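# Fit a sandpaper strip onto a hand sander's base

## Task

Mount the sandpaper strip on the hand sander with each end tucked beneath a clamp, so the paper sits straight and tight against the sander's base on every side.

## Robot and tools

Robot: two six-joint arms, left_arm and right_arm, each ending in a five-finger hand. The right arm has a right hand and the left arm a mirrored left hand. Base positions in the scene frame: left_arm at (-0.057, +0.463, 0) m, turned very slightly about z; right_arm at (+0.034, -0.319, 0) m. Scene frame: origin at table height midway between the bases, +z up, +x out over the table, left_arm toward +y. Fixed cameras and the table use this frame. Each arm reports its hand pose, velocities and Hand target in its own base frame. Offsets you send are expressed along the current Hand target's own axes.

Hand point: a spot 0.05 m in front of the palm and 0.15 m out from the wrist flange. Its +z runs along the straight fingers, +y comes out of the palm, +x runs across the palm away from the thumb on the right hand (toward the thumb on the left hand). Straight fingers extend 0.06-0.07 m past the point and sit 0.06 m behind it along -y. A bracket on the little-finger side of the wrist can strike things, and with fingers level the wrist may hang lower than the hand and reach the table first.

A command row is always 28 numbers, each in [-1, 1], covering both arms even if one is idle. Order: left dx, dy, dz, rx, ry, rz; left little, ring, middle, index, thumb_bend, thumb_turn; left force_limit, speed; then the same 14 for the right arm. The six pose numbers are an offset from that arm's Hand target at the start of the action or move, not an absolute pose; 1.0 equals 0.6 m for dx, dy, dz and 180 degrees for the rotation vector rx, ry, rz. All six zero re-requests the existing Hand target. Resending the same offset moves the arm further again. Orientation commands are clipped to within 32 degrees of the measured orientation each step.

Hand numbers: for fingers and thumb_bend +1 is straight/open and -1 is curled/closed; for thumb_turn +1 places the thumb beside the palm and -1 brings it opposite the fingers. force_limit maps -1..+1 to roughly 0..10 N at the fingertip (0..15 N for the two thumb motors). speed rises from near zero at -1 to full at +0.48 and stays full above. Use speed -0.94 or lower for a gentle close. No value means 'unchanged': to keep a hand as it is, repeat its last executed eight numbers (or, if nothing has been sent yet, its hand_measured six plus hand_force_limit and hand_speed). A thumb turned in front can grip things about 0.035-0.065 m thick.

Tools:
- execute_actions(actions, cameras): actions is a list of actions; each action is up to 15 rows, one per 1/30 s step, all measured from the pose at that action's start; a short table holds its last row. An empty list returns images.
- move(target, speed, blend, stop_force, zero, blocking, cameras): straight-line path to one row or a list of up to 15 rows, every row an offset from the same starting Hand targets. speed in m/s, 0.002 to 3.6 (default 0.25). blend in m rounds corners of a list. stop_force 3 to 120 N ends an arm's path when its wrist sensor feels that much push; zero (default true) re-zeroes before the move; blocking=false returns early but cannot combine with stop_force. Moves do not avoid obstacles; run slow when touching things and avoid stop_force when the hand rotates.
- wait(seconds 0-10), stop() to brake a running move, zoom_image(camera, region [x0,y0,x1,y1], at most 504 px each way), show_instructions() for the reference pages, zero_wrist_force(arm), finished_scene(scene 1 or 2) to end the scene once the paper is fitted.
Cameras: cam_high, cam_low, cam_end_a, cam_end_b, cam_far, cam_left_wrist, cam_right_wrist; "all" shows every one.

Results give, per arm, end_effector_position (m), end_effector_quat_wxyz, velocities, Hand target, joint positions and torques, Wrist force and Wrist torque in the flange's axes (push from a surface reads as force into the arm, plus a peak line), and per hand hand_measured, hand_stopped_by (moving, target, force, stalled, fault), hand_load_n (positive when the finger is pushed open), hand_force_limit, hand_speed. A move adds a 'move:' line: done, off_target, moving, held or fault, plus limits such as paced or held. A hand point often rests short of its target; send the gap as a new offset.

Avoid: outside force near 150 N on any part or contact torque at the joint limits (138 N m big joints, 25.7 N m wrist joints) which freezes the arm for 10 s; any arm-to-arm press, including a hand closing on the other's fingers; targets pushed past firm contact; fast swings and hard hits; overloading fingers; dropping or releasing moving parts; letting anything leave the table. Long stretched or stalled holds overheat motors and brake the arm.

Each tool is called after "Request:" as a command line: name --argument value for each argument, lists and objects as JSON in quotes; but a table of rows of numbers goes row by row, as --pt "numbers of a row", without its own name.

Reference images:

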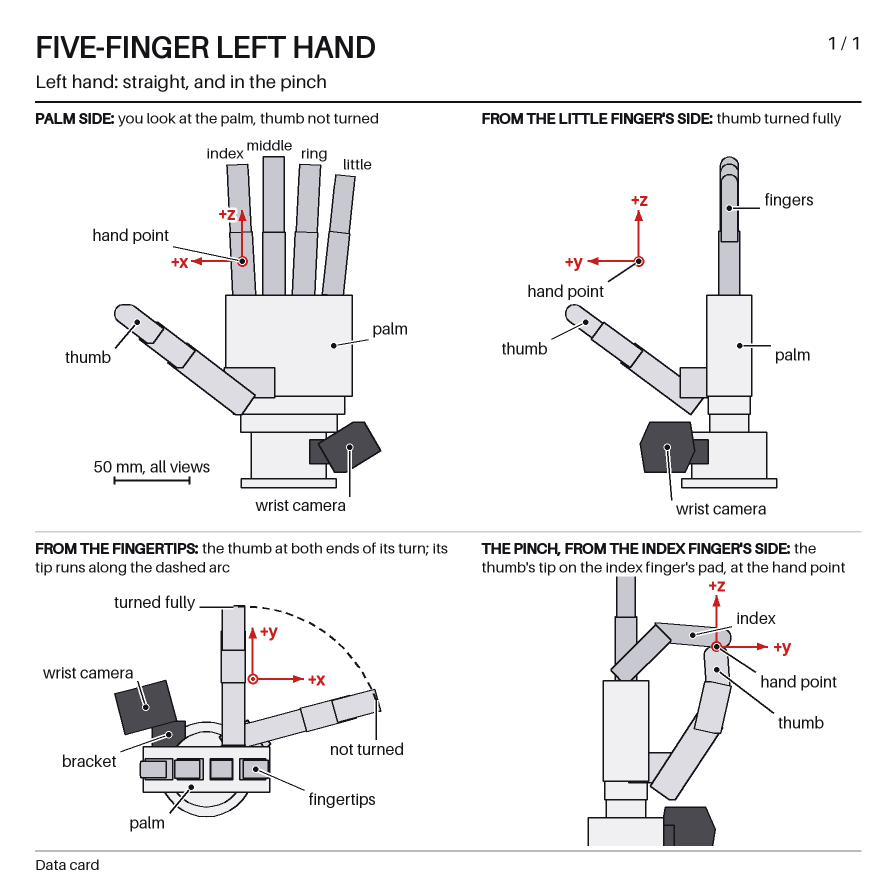

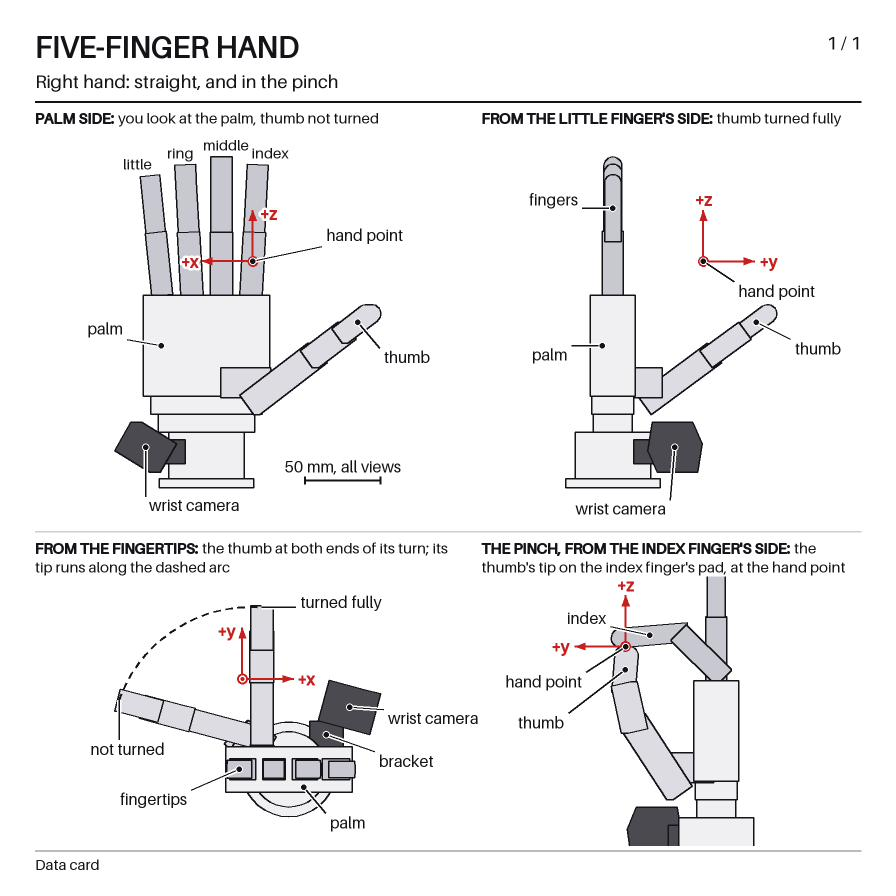

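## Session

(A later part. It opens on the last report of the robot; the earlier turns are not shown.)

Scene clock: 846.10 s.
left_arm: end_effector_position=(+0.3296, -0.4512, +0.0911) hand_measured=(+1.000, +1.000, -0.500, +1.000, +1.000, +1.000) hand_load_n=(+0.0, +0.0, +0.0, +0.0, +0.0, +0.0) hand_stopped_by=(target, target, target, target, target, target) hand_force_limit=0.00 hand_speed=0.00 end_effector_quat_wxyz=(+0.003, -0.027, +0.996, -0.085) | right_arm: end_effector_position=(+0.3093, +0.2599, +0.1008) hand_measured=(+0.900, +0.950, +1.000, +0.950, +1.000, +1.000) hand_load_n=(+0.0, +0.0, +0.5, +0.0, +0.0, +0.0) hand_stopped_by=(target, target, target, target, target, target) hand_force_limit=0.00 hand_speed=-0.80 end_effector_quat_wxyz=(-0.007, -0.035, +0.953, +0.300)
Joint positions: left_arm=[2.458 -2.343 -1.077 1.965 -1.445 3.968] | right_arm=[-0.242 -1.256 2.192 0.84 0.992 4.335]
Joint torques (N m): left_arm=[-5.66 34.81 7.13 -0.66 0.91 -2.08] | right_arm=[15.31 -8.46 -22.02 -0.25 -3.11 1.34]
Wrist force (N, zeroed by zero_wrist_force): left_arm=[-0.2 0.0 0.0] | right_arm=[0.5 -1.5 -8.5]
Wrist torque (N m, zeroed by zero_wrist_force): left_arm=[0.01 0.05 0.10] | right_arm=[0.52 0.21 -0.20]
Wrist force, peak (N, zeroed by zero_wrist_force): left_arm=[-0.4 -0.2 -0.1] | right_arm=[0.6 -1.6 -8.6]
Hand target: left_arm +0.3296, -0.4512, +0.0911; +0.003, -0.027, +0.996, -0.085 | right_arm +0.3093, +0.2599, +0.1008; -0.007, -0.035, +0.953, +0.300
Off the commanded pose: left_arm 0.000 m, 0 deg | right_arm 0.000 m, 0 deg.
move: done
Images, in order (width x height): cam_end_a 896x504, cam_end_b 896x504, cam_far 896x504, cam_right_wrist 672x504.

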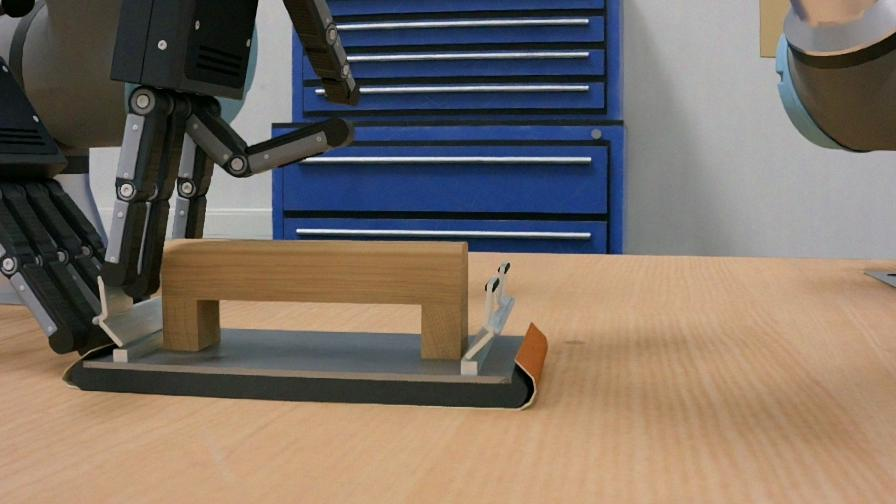

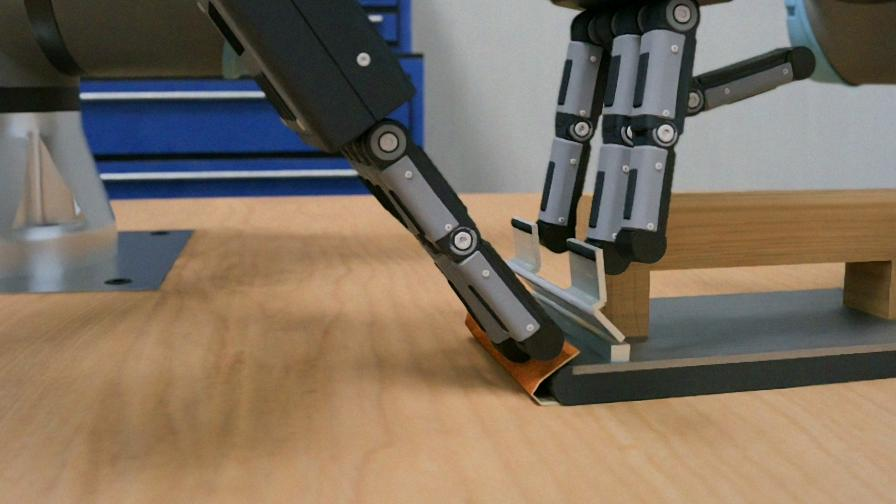

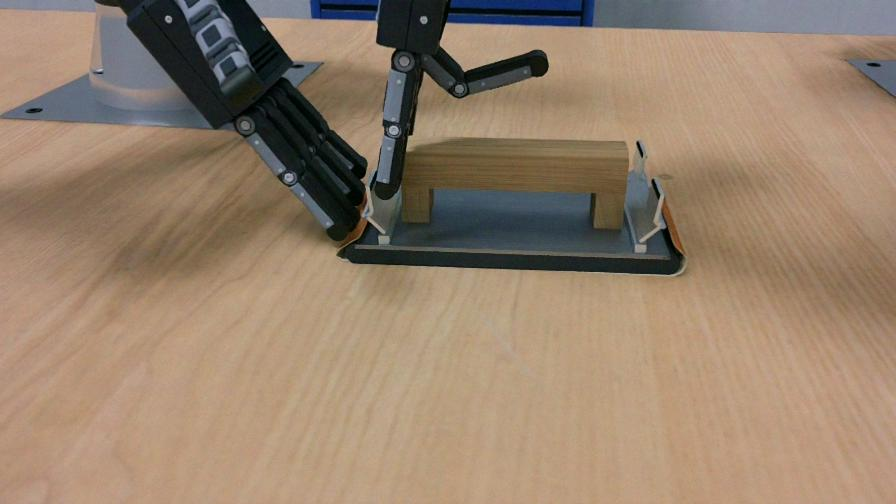

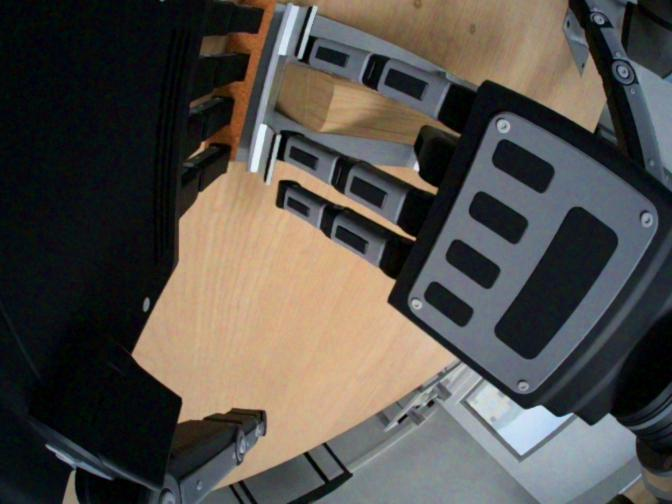

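Request:
move --pt "0.0002 -0.016 0.0045 0 0 0 1 1 -0.5 1 1 1 0 0 0 0 0 0 0 0 0.9 0.95 1 0.95 1 1 0 -0.8" --speed 0.02 --stop_force 12 --cameras '["cam_end_a","cam_end_b","cam_far","cam_right_wrist"]'

Request:
zoom_image --camera "cam_far" --region '[290, 80, 450, 280]'

Request:
zoom_image --camera "cam_end_b" --region '[400, 150, 660, 420]'

Request:
zoom_image --camera "cam_right_wrist" --region '[200, 0, 440, 200]'

Scene clock: 861.57 s.
left_arm: end_effector_position=(+0.3301, -0.4611, +0.0901) hand_measured=(+1.000, +1.000, -0.500, +1.000, +1.000, +1.000) hand_load_n=(+0.0, +0.0, +0.0, +0.0, +0.0, +0.0) hand_stopped_by=(target, target, target, target, target, target) hand_force_limit=0.00 hand_speed=0.00 end_effector_quat_wxyz=(+0.003, -0.027, +0.996, -0.085) | right_arm: end_effector_position=(+0.3093, +0.2600, +0.1008) hand_measured=(+0.900, +0.950, +1.000, +0.950, +1.000, +1.000) hand_load_n=(+0.0, +0.0, +0.0, -0.5, +0.0, +0.0) hand_stopped_by=(target, target, target, target, target, target) hand_force_limit=0.00 hand_speed=-0.80 end_effector_quat_wxyz=(-0.007, -0.035, +0.953, +0.300)
Joint positions: left_arm=[2.445 -2.365 -1.039 1.951 -1.447 3.955] | right_arm=[-0.242 -1.256 2.192 0.84 0.992 4.335]
Joint torques (N m): left_arm=[-6.59 36.24 26.9 -4.19 -1.13 -2.06] | right_arm=[5.05 -20 -18.5 5.27 1.05 1.29]
Wrist force (N, zeroed by zero_wrist_force): left_arm=[-0.4 -0.3 0.2] | right_arm=[-0.1 -0.8 -0.1]
Wrist torque (N m, zeroed by zero_wrist_force): left_arm=[-0.04 0.07 0.10] | right_arm=[-0.07 0.00 -0.21]
Wrist force, peak (N, zeroed by zero_wrist_force): left_arm=[0.0 5.6 0.9] | right_arm=[0.7 -1.5 -8.9]
Hand target: left_arm +0.3301, -0.4611, +0.0901; +0.003, -0.027, +0.996, -0.085 | right_arm +0.3093, +0.2599, +0.1008; -0.007, -0.035, +0.953, +0.300
Off the commanded pose: left_arm 0.000 m, 0 deg | right_arm 0.000 m, 0 deg.
move: done
Images, in order (width x height): cam_end_a 896x504, cam_end_b 896x504, cam_far 896x504, cam_right_wrist 672x504.

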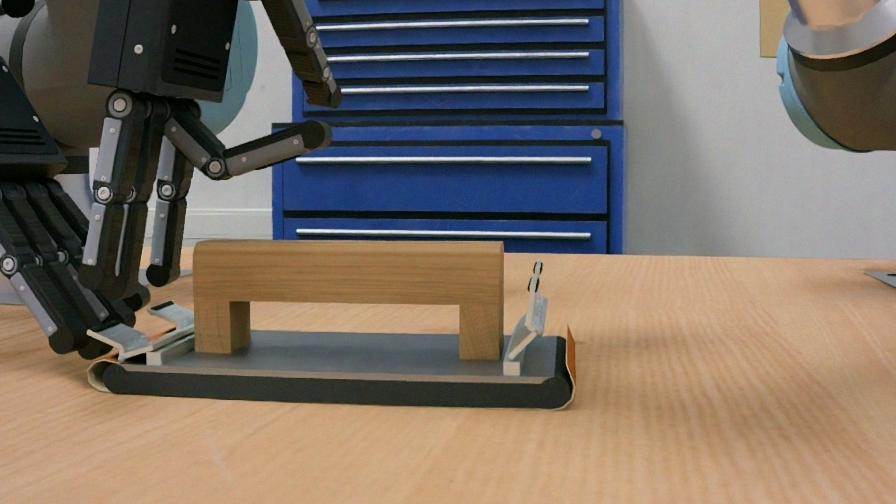

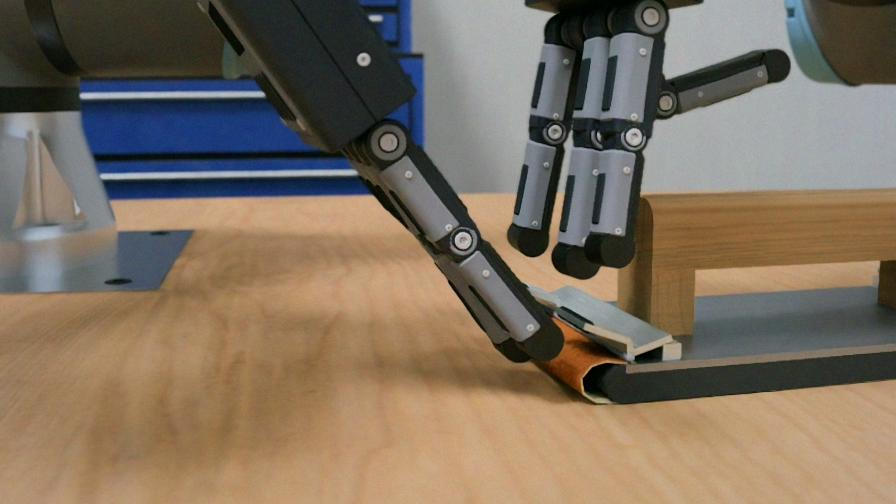

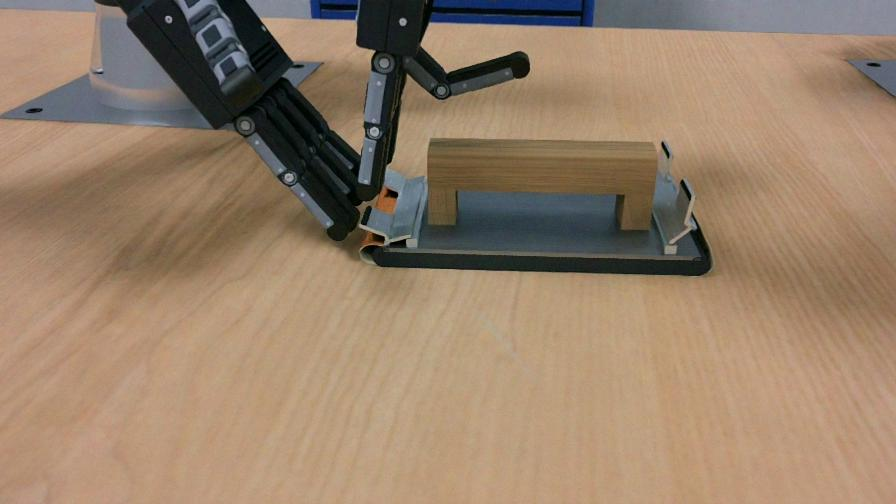

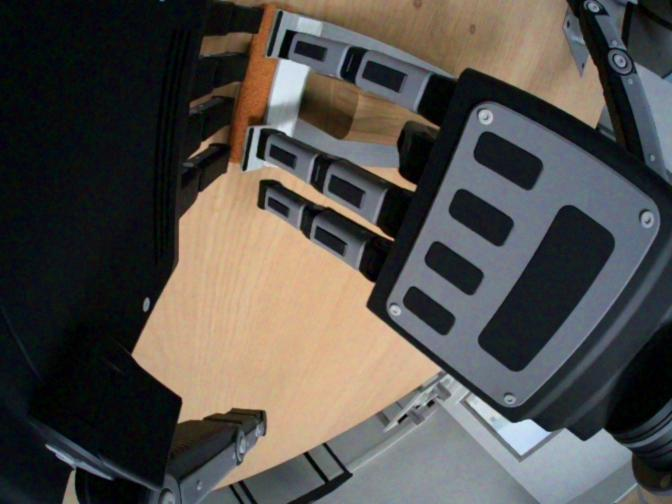

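Scaled by 2.520 from the camera's 896x504 image, which has a finer 1280x720 frame.

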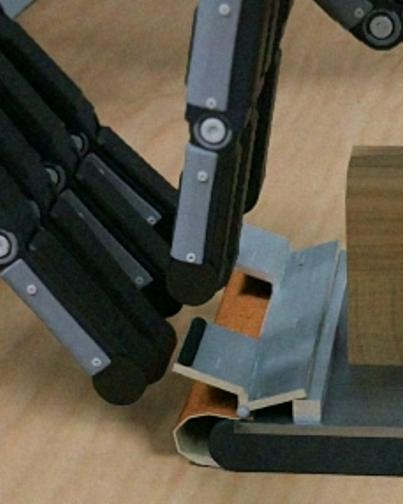

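Scaled by 1.867 from the camera's 896x504 image, which has a finer 1280x720 frame.

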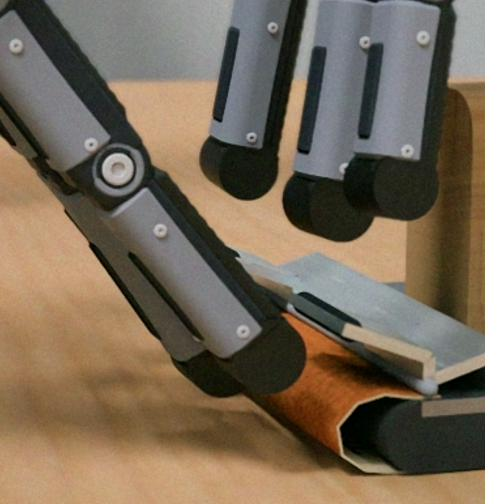

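Scaled by 2.100 from the camera's 672x504 image, which has a finer 960x720 frame.

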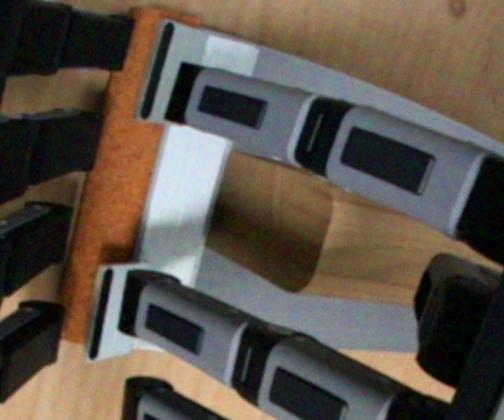

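Request:
move --pt "-0.001 -0.0006 -0.1013 0 0 0 1 1 -0.5 1 1 1 0 0 0.002 -0.0083 -0.0463 0 0 0 0.9 0.95 1 0.95 1 1 0 -0.8" --speed 0.15 --cameras '["cam_high","cam_end_a","cam_end_b","cam_far","cam_right_wrist","cam_left_wrist"]'

Request:
zoom_image --camera "cam_far" --region '[340, 120, 460, 280]'

Request:
zoom_image --camera "cam_end_b" --region '[500, 250, 720, 420]'

Request:
zoom_image --camera "cam_end_a" --region '[480, 240, 600, 420]'

Request:
zoom_image --camera "cam_end_a" --region '[60, 260, 280, 420]'

Request:
zoom_image --camera "cam_far" --region '[620, 120, 740, 290]'

Request:
zoom_image --camera "cam_right_wrist" --region '[200, 0, 440, 200]'

Scene clock: 876.87 s.
left_arm: end_effector_position=(+0.3301, -0.4511, +0.1498) hand_measured=(+1.000, +1.000, -0.500, +1.000, +1.000, +1.000) hand_load_n=(+0.0, +0.0, +0.0, +0.0, +0.0, +0.0) hand_stopped_by=(target, target, target, target, target, target) hand_force_limit=0.00 hand_speed=0.00 end_effector_quat_wxyz=(+0.003, -0.027, +0.996, -0.085) | right_arm: end_effector_position=(+0.3094, +0.2400, +0.1207) hand_measured=(+0.900, +0.950, +1.000, +0.950, +1.000, +1.000) hand_load_n=(+0.0, +0.0, +0.0, +0.0, +0.0, +0.0) hand_stopped_by=(target, target, target, target, target, target) hand_force_limit=0.00 hand_speed=-0.80 end_effector_quat_wxyz=(-0.007, -0.035, +0.953, +0.300)
Joint positions: left_arm=[2.458 -2.309 -0.983 1.837 -1.445 3.968] | right_arm=[-0.315 -1.3 2.195 0.927 1.008 4.251]
Joint torques (N m): left_arm=[8.7 50.69 27.32 -4.23 1.32 1.43] | right_arm=[-14.01 -35.06 2.73 5.22 1.05 -1.07]
Wrist force (N, zeroed by zero_wrist_force): left_arm=[-0.2 0.0 0.0] | right_arm=[0.2 -0.2 -0.3]
Wrist torque (N m, zeroed by zero_wrist_force): left_arm=[0.01 0.04 -0.01] | right_arm=[-0.01 -0.06 0.00]
Wrist force, peak (N, zeroed by zero_wrist_force): left_arm=[-0.3 0.1 -0.8] | right_arm=[-0.1 -0.4 -0.8]
Hand target: left_arm +0.3301, -0.4511, +0.1500; +0.003, -0.027, +0.996, -0.085 | right_arm +0.3094, +0.2399, +0.1207; -0.007, -0.035, +0.953, +0.300
Off the commanded pose: left_arm 0.000 m, 0 deg | right_arm 0.000 m, 0 deg.
move: done
Images, in order (width x height): cam_high 896x504, cam_end_a 896x504, cam_end_b 896x504, cam_far 896x504, cam_left_wrist 672x504, cam_right_wrist 672x504.

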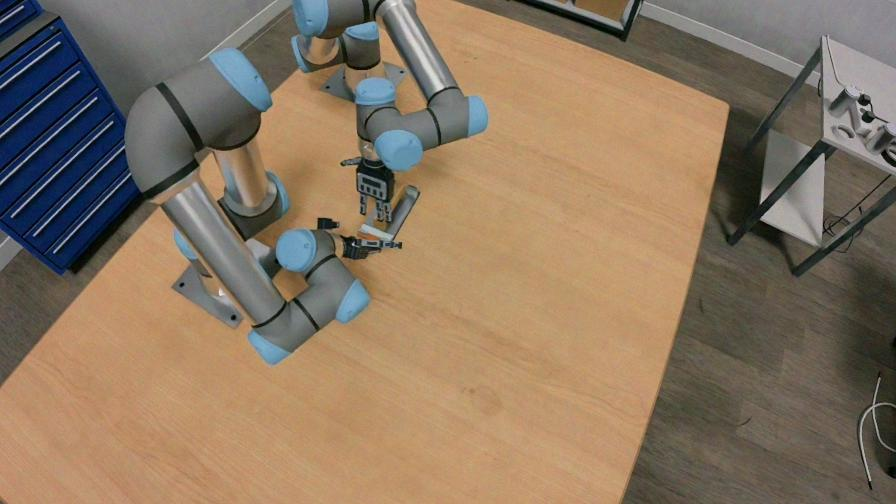

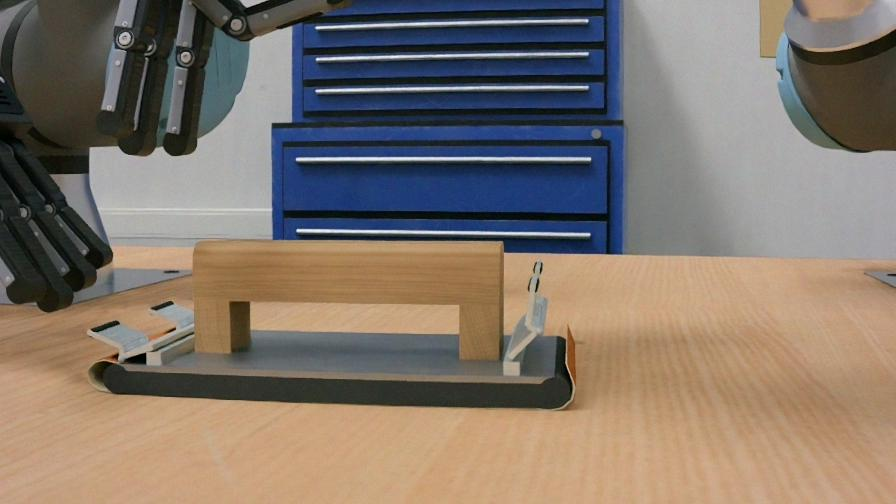

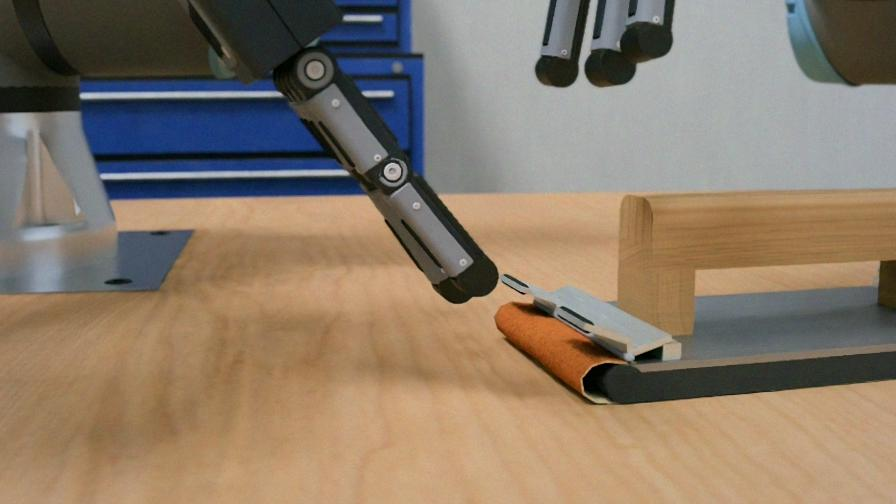

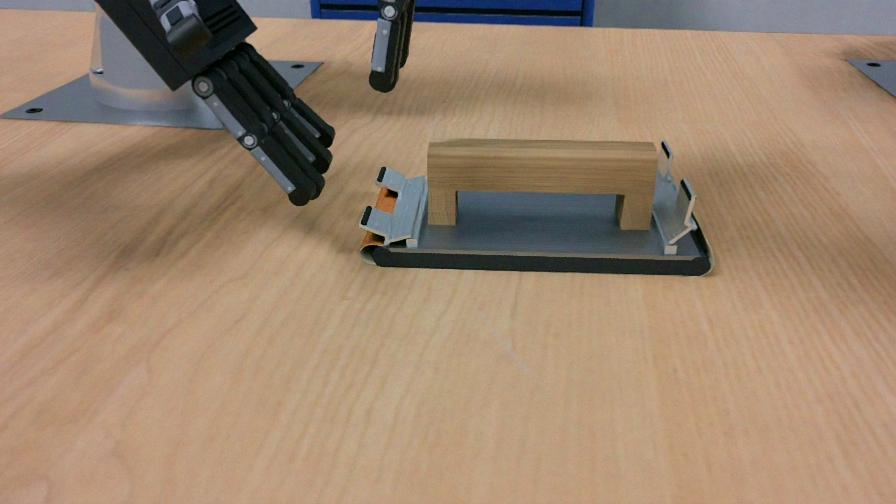

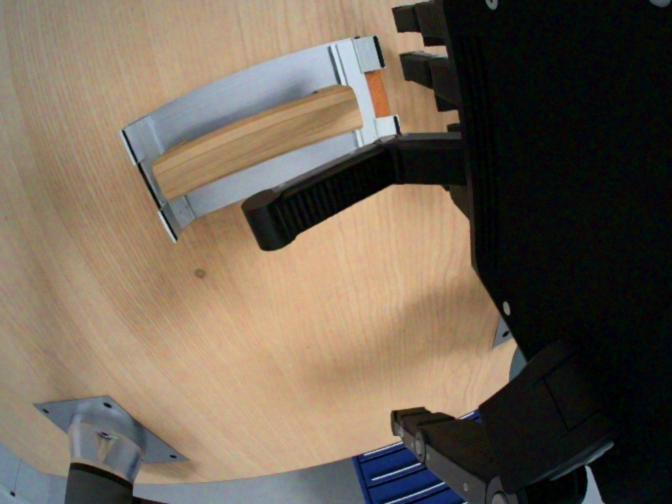

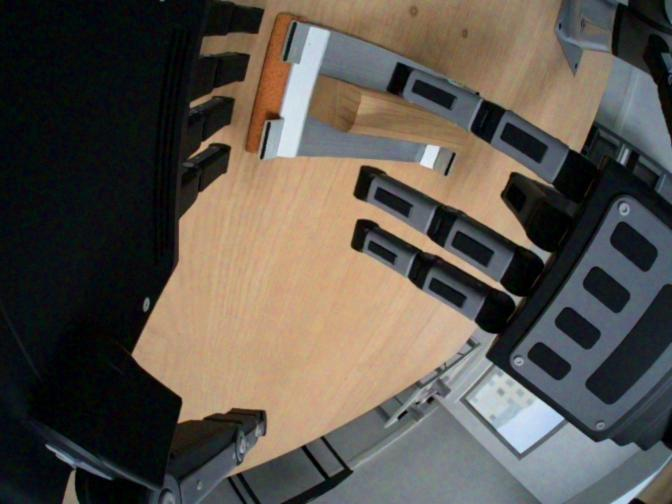

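Scaled by 3.150 from the camera's 896x504 image, which has a finer 1280x720 frame.

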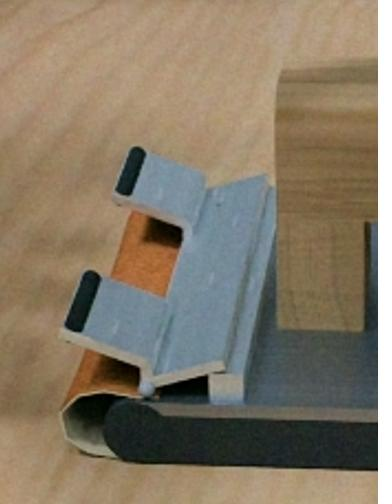

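Scaled by 2.291 from the camera's 896x504 image, which has a finer 1280x720 frame.

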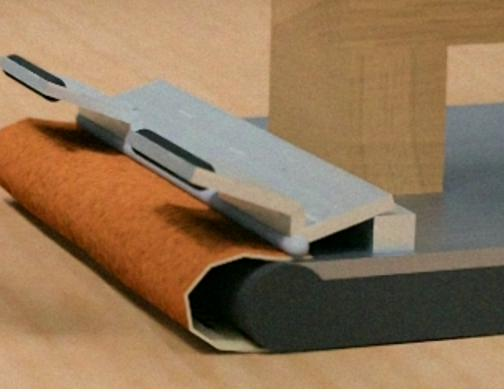

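Scaled by 2.800 from the camera's 896x504 image, which has a finer 1280x720 frame.

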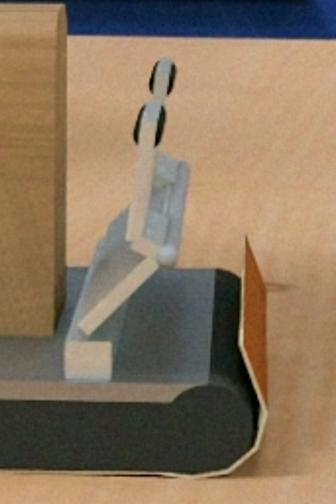

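Scaled by 2.291 from the camera's 896x504 image, which has a finer 1280x720 frame.

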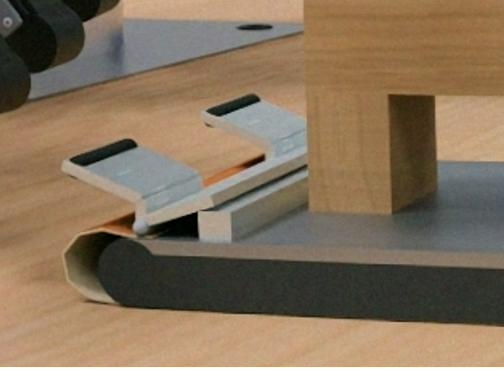

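Scaled by 2.965 from the camera's 896x504 image, which has a finer 1280x720 frame.

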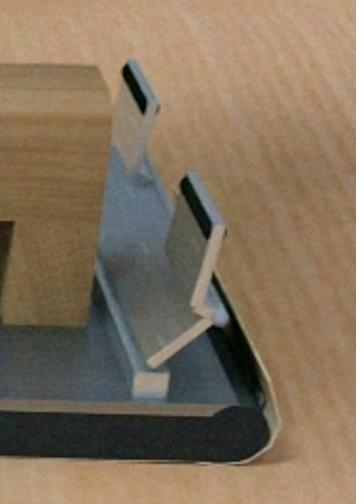

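Scaled by 2.100 from the camera's 672x504 image, which has a finer 960x720 frame.

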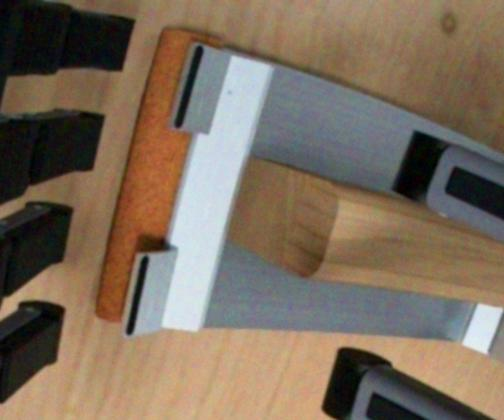

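Request:
zoom_image --camera "cam_end_a" --region '[530, 310, 600, 420]'

Request:
zoom_image --camera "cam_far" --region '[660, 180, 730, 290]'

Request:
zoom_image --camera "cam_far" --region '[350, 200, 440, 280]'

Request:
zoom_image --camera "cam_end_b" --region '[570, 320, 690, 420]'

Scaled by 4.582 from the camera's 896x504 image, which has a finer 1280x720 frame.

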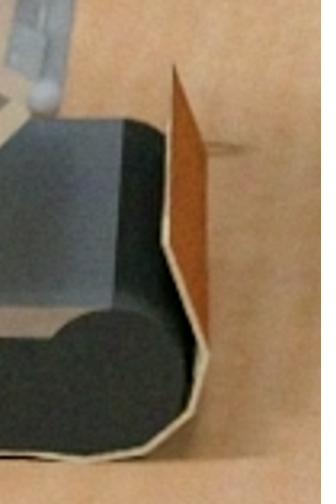

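Scaled by 4.582 from the camera's 896x504 image, which has a finer 1280x720 frame.

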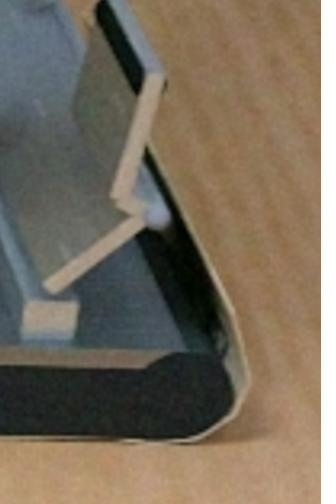

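Scaled by 5.600 from the camera's 896x504 image, which has a finer 1280x720 frame.

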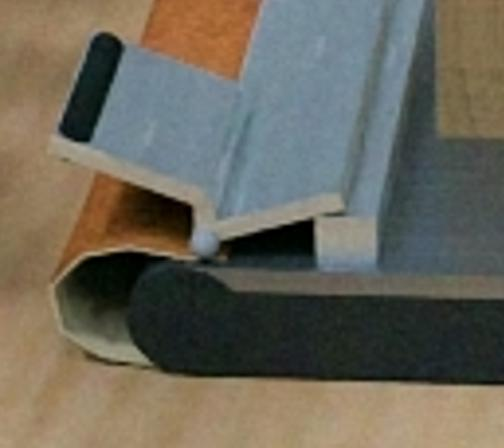

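Scaled by 4.200 from the camera's 896x504 image, which has a finer 1280x720 frame.

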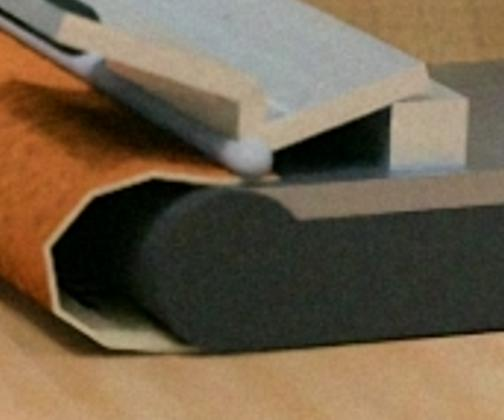

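Request:
move --pt "-0.0963 0.1165 -0.1892 0 0.2595 -0.9599 1 1 1 1 1 1 0 0 0.0123 0.0068 0.021 0 0 0 -0.5 -0.5 1 -0.5 1 1 0 0" --pt "-0.0985 0.1917 -0.0093 0 0.2595 -0.9599 1 1 1 1 1 1 0 0 0.0123 0.0068 0.021 0 0 0 -0.5 -0.5 1 -0.5 1 1 0 0" --speed 0.35 --cameras '["cam_high","cam_end_a","cam_end_b","cam_far","cam_right_wrist","cam_left_wrist"]'

Request:
zoom_image --camera "cam_right_wrist" --region '[180, 0, 420, 200]'

Request:
zoom_image --camera "cam_end_b" --region '[440, 200, 720, 420]'

Request:
zoom_image --camera "cam_left_wrist" --region '[240, 0, 500, 200]'

Scene clock: 985.43 s.
left_arm: end_effector_position=(+0.3829, -0.3338, +0.1361) hand_measured=(+1.000, +1.000, +1.000, +1.000, +1.000, +1.000) hand_load_n=(+0.0, +0.0, +0.0, +0.0, +0.0, +0.0) hand_stopped_by=(target, target, target, target, target, target) hand_force_limit=0.00 hand_speed=0.00 end_effector_quat_wxyz=(+0.342, +0.939, +0.016, +0.010) | right_arm: end_effector_position=(+0.3013, +0.2499, +0.1127) hand_measured=(-0.500, -0.500, +1.000, -0.500, +1.000, +1.000) hand_load_n=(+0.0, +0.0, +0.0, +0.0, +0.0, +0.0) hand_stopped_by=(target, target, target, target, target, target) hand_force_limit=0.00 hand_speed=0.00 end_effector_quat_wxyz=(-0.007, -0.035, +0.953, +0.300)
Joint positions: left_arm=[3.157 -1.941 -1.95 2.348 -0.873 1.541] | right_arm=[-0.287 -1.298 2.217 0.885 1.001 4.283]
Joint torques (N m): left_arm=[7.57 16.11 1.77 -0.63 2.06 1.64] | right_arm=[13.55 -8.22 3.05 0.41 -2.73 1.42]
Wrist force (N, zeroed by zero_wrist_force): left_arm=[-1.0 -0.8 0.8] | right_arm=[-0.2 -0.1 -0.3]
Wrist torque (N m, zeroed by zero_wrist_force): left_arm=[-0.12 0.19 -0.06] | right_arm=[0.00 0.01 -0.18]
Wrist force, peak (N, zeroed by zero_wrist_force): left_arm=[-1.1 -2.0 1.5] | right_arm=[0.4 -0.5 -0.7]
Hand target: left_arm +0.3830, -0.3338, +0.1360; +0.342, +0.939, +0.016, +0.010 | right_arm +0.3013, +0.2499, +0.1127; -0.007, -0.035, +0.953, +0.300
Off the commanded pose: left_arm 0.000 m, 0 deg | right_arm 0.000 m, 0 deg.
move: done
Images, in order (width x height): cam_high 896x504, cam_end_a 896x504, cam_end_b 896x504, cam_far 896x504, cam_left_wrist 672x504, cam_right_wrist 672x504.

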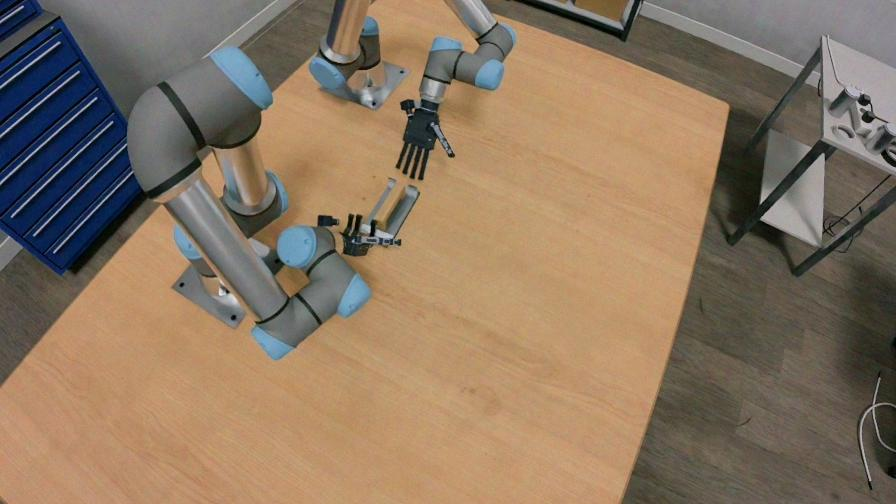

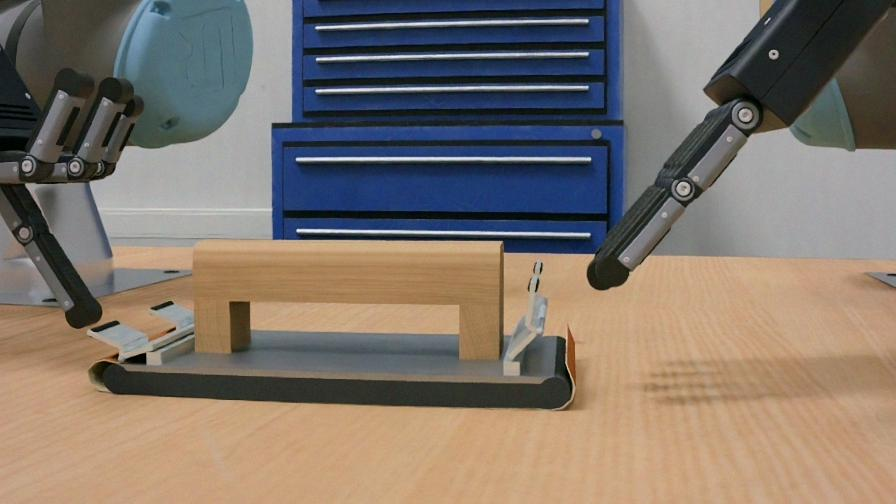

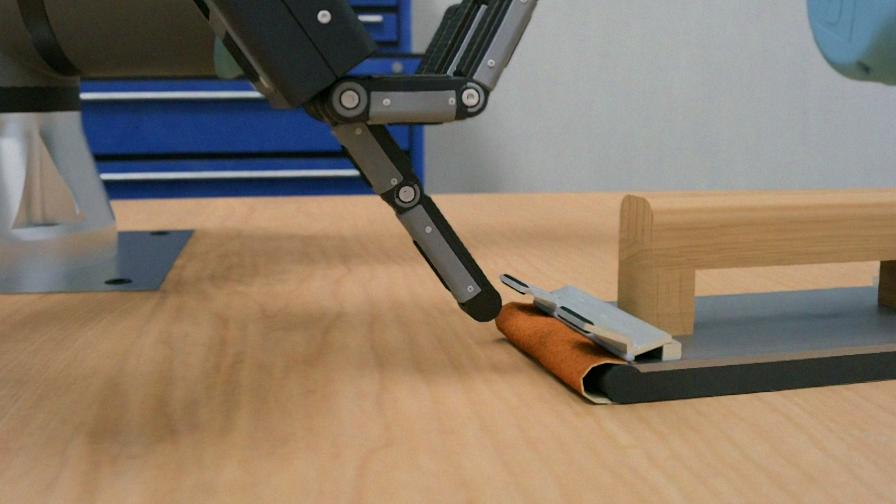

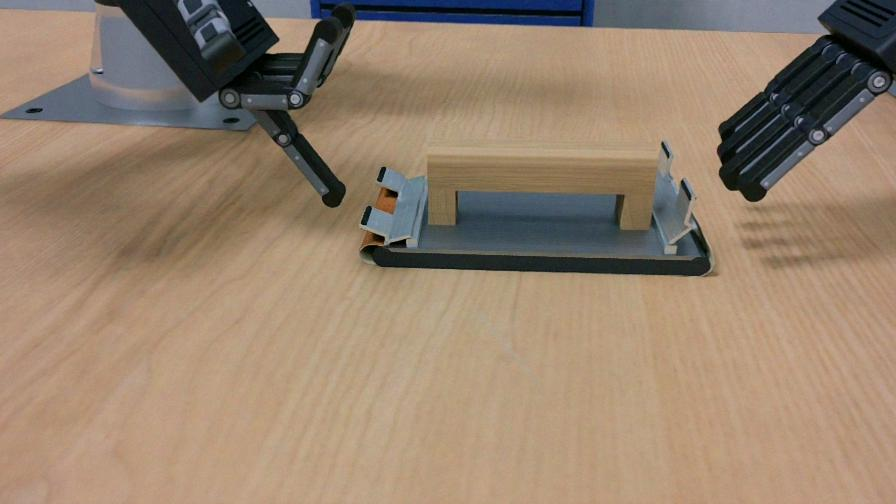

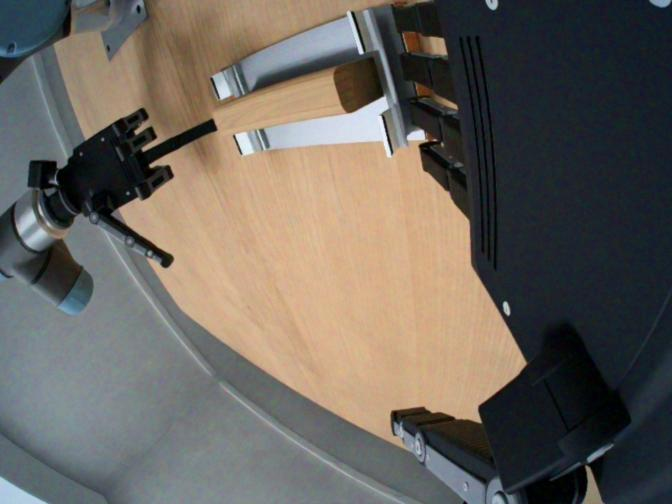

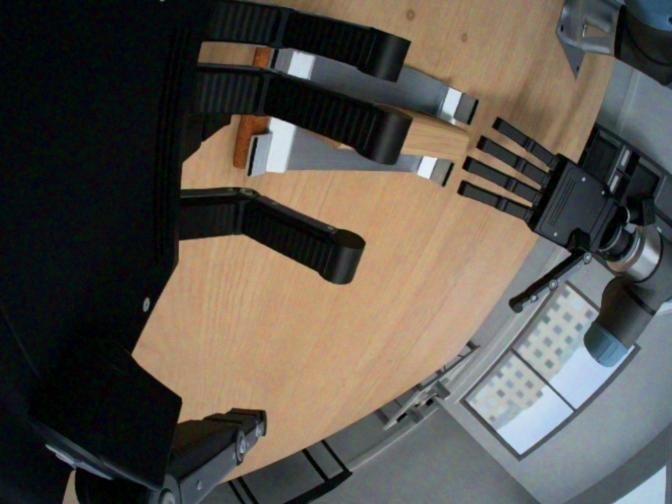

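Scaled by 2.100 from the camera's 672x504 image, which has a finer 960x720 frame.

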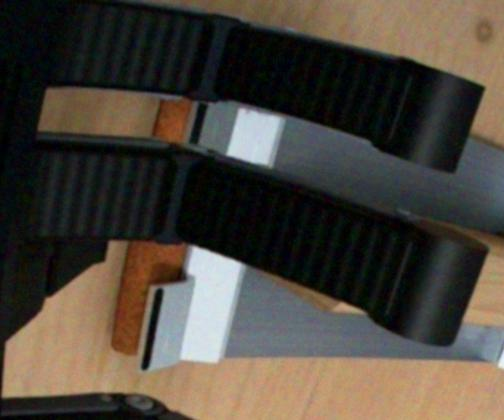

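Scaled by 1.800 from the camera's 896x504 image, which has a finer 1280x720 frame.

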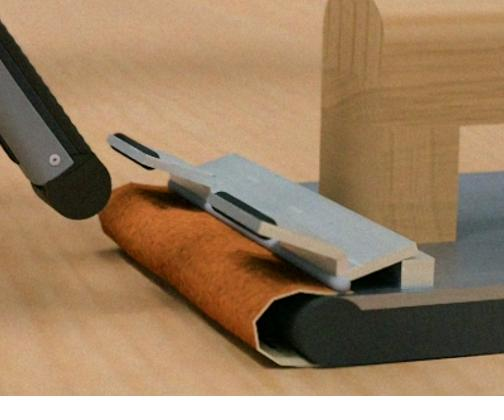

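Scaled by 1.938 from the camera's 672x504 image, which has a finer 960x720 frame.

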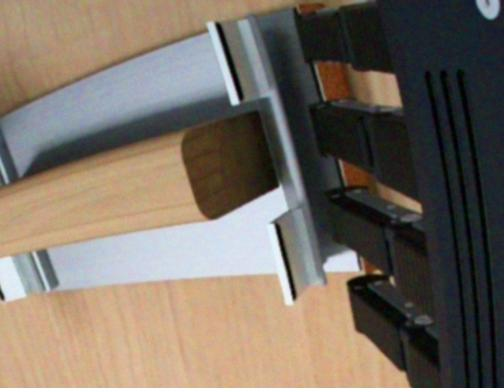

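Request:
zoom_image --camera "cam_high" --region '[320, 120, 470, 260]'

Request:
zoom_image --camera "cam_left_wrist" --region '[60, 60, 260, 240]'

Request:
zoom_image --camera "cam_far" --region '[620, 100, 800, 290]'

Scaled by 3.360 from the camera's 896x504 image, which has a finer 1280x720 frame.

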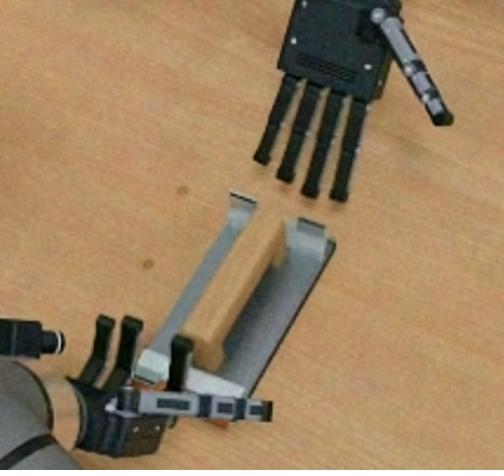

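Scaled by 2.520 from the camera's 672x504 image, which has a finer 960x720 frame.

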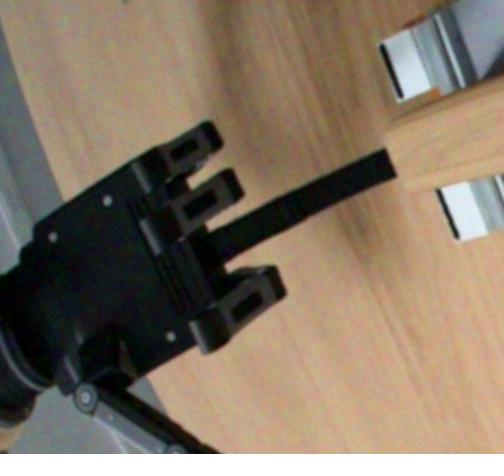

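Scaled by 2.653 from the camera's 896x504 image, which has a finer 1280x720 frame.

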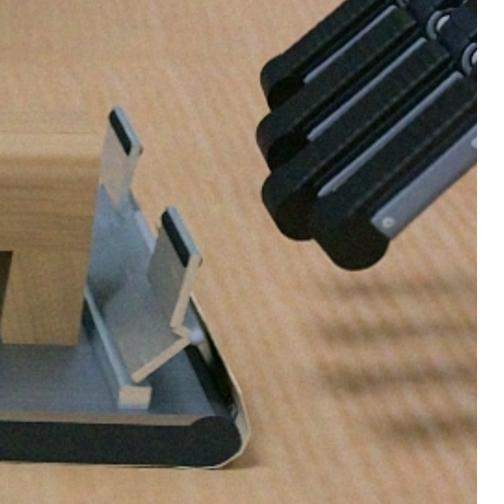

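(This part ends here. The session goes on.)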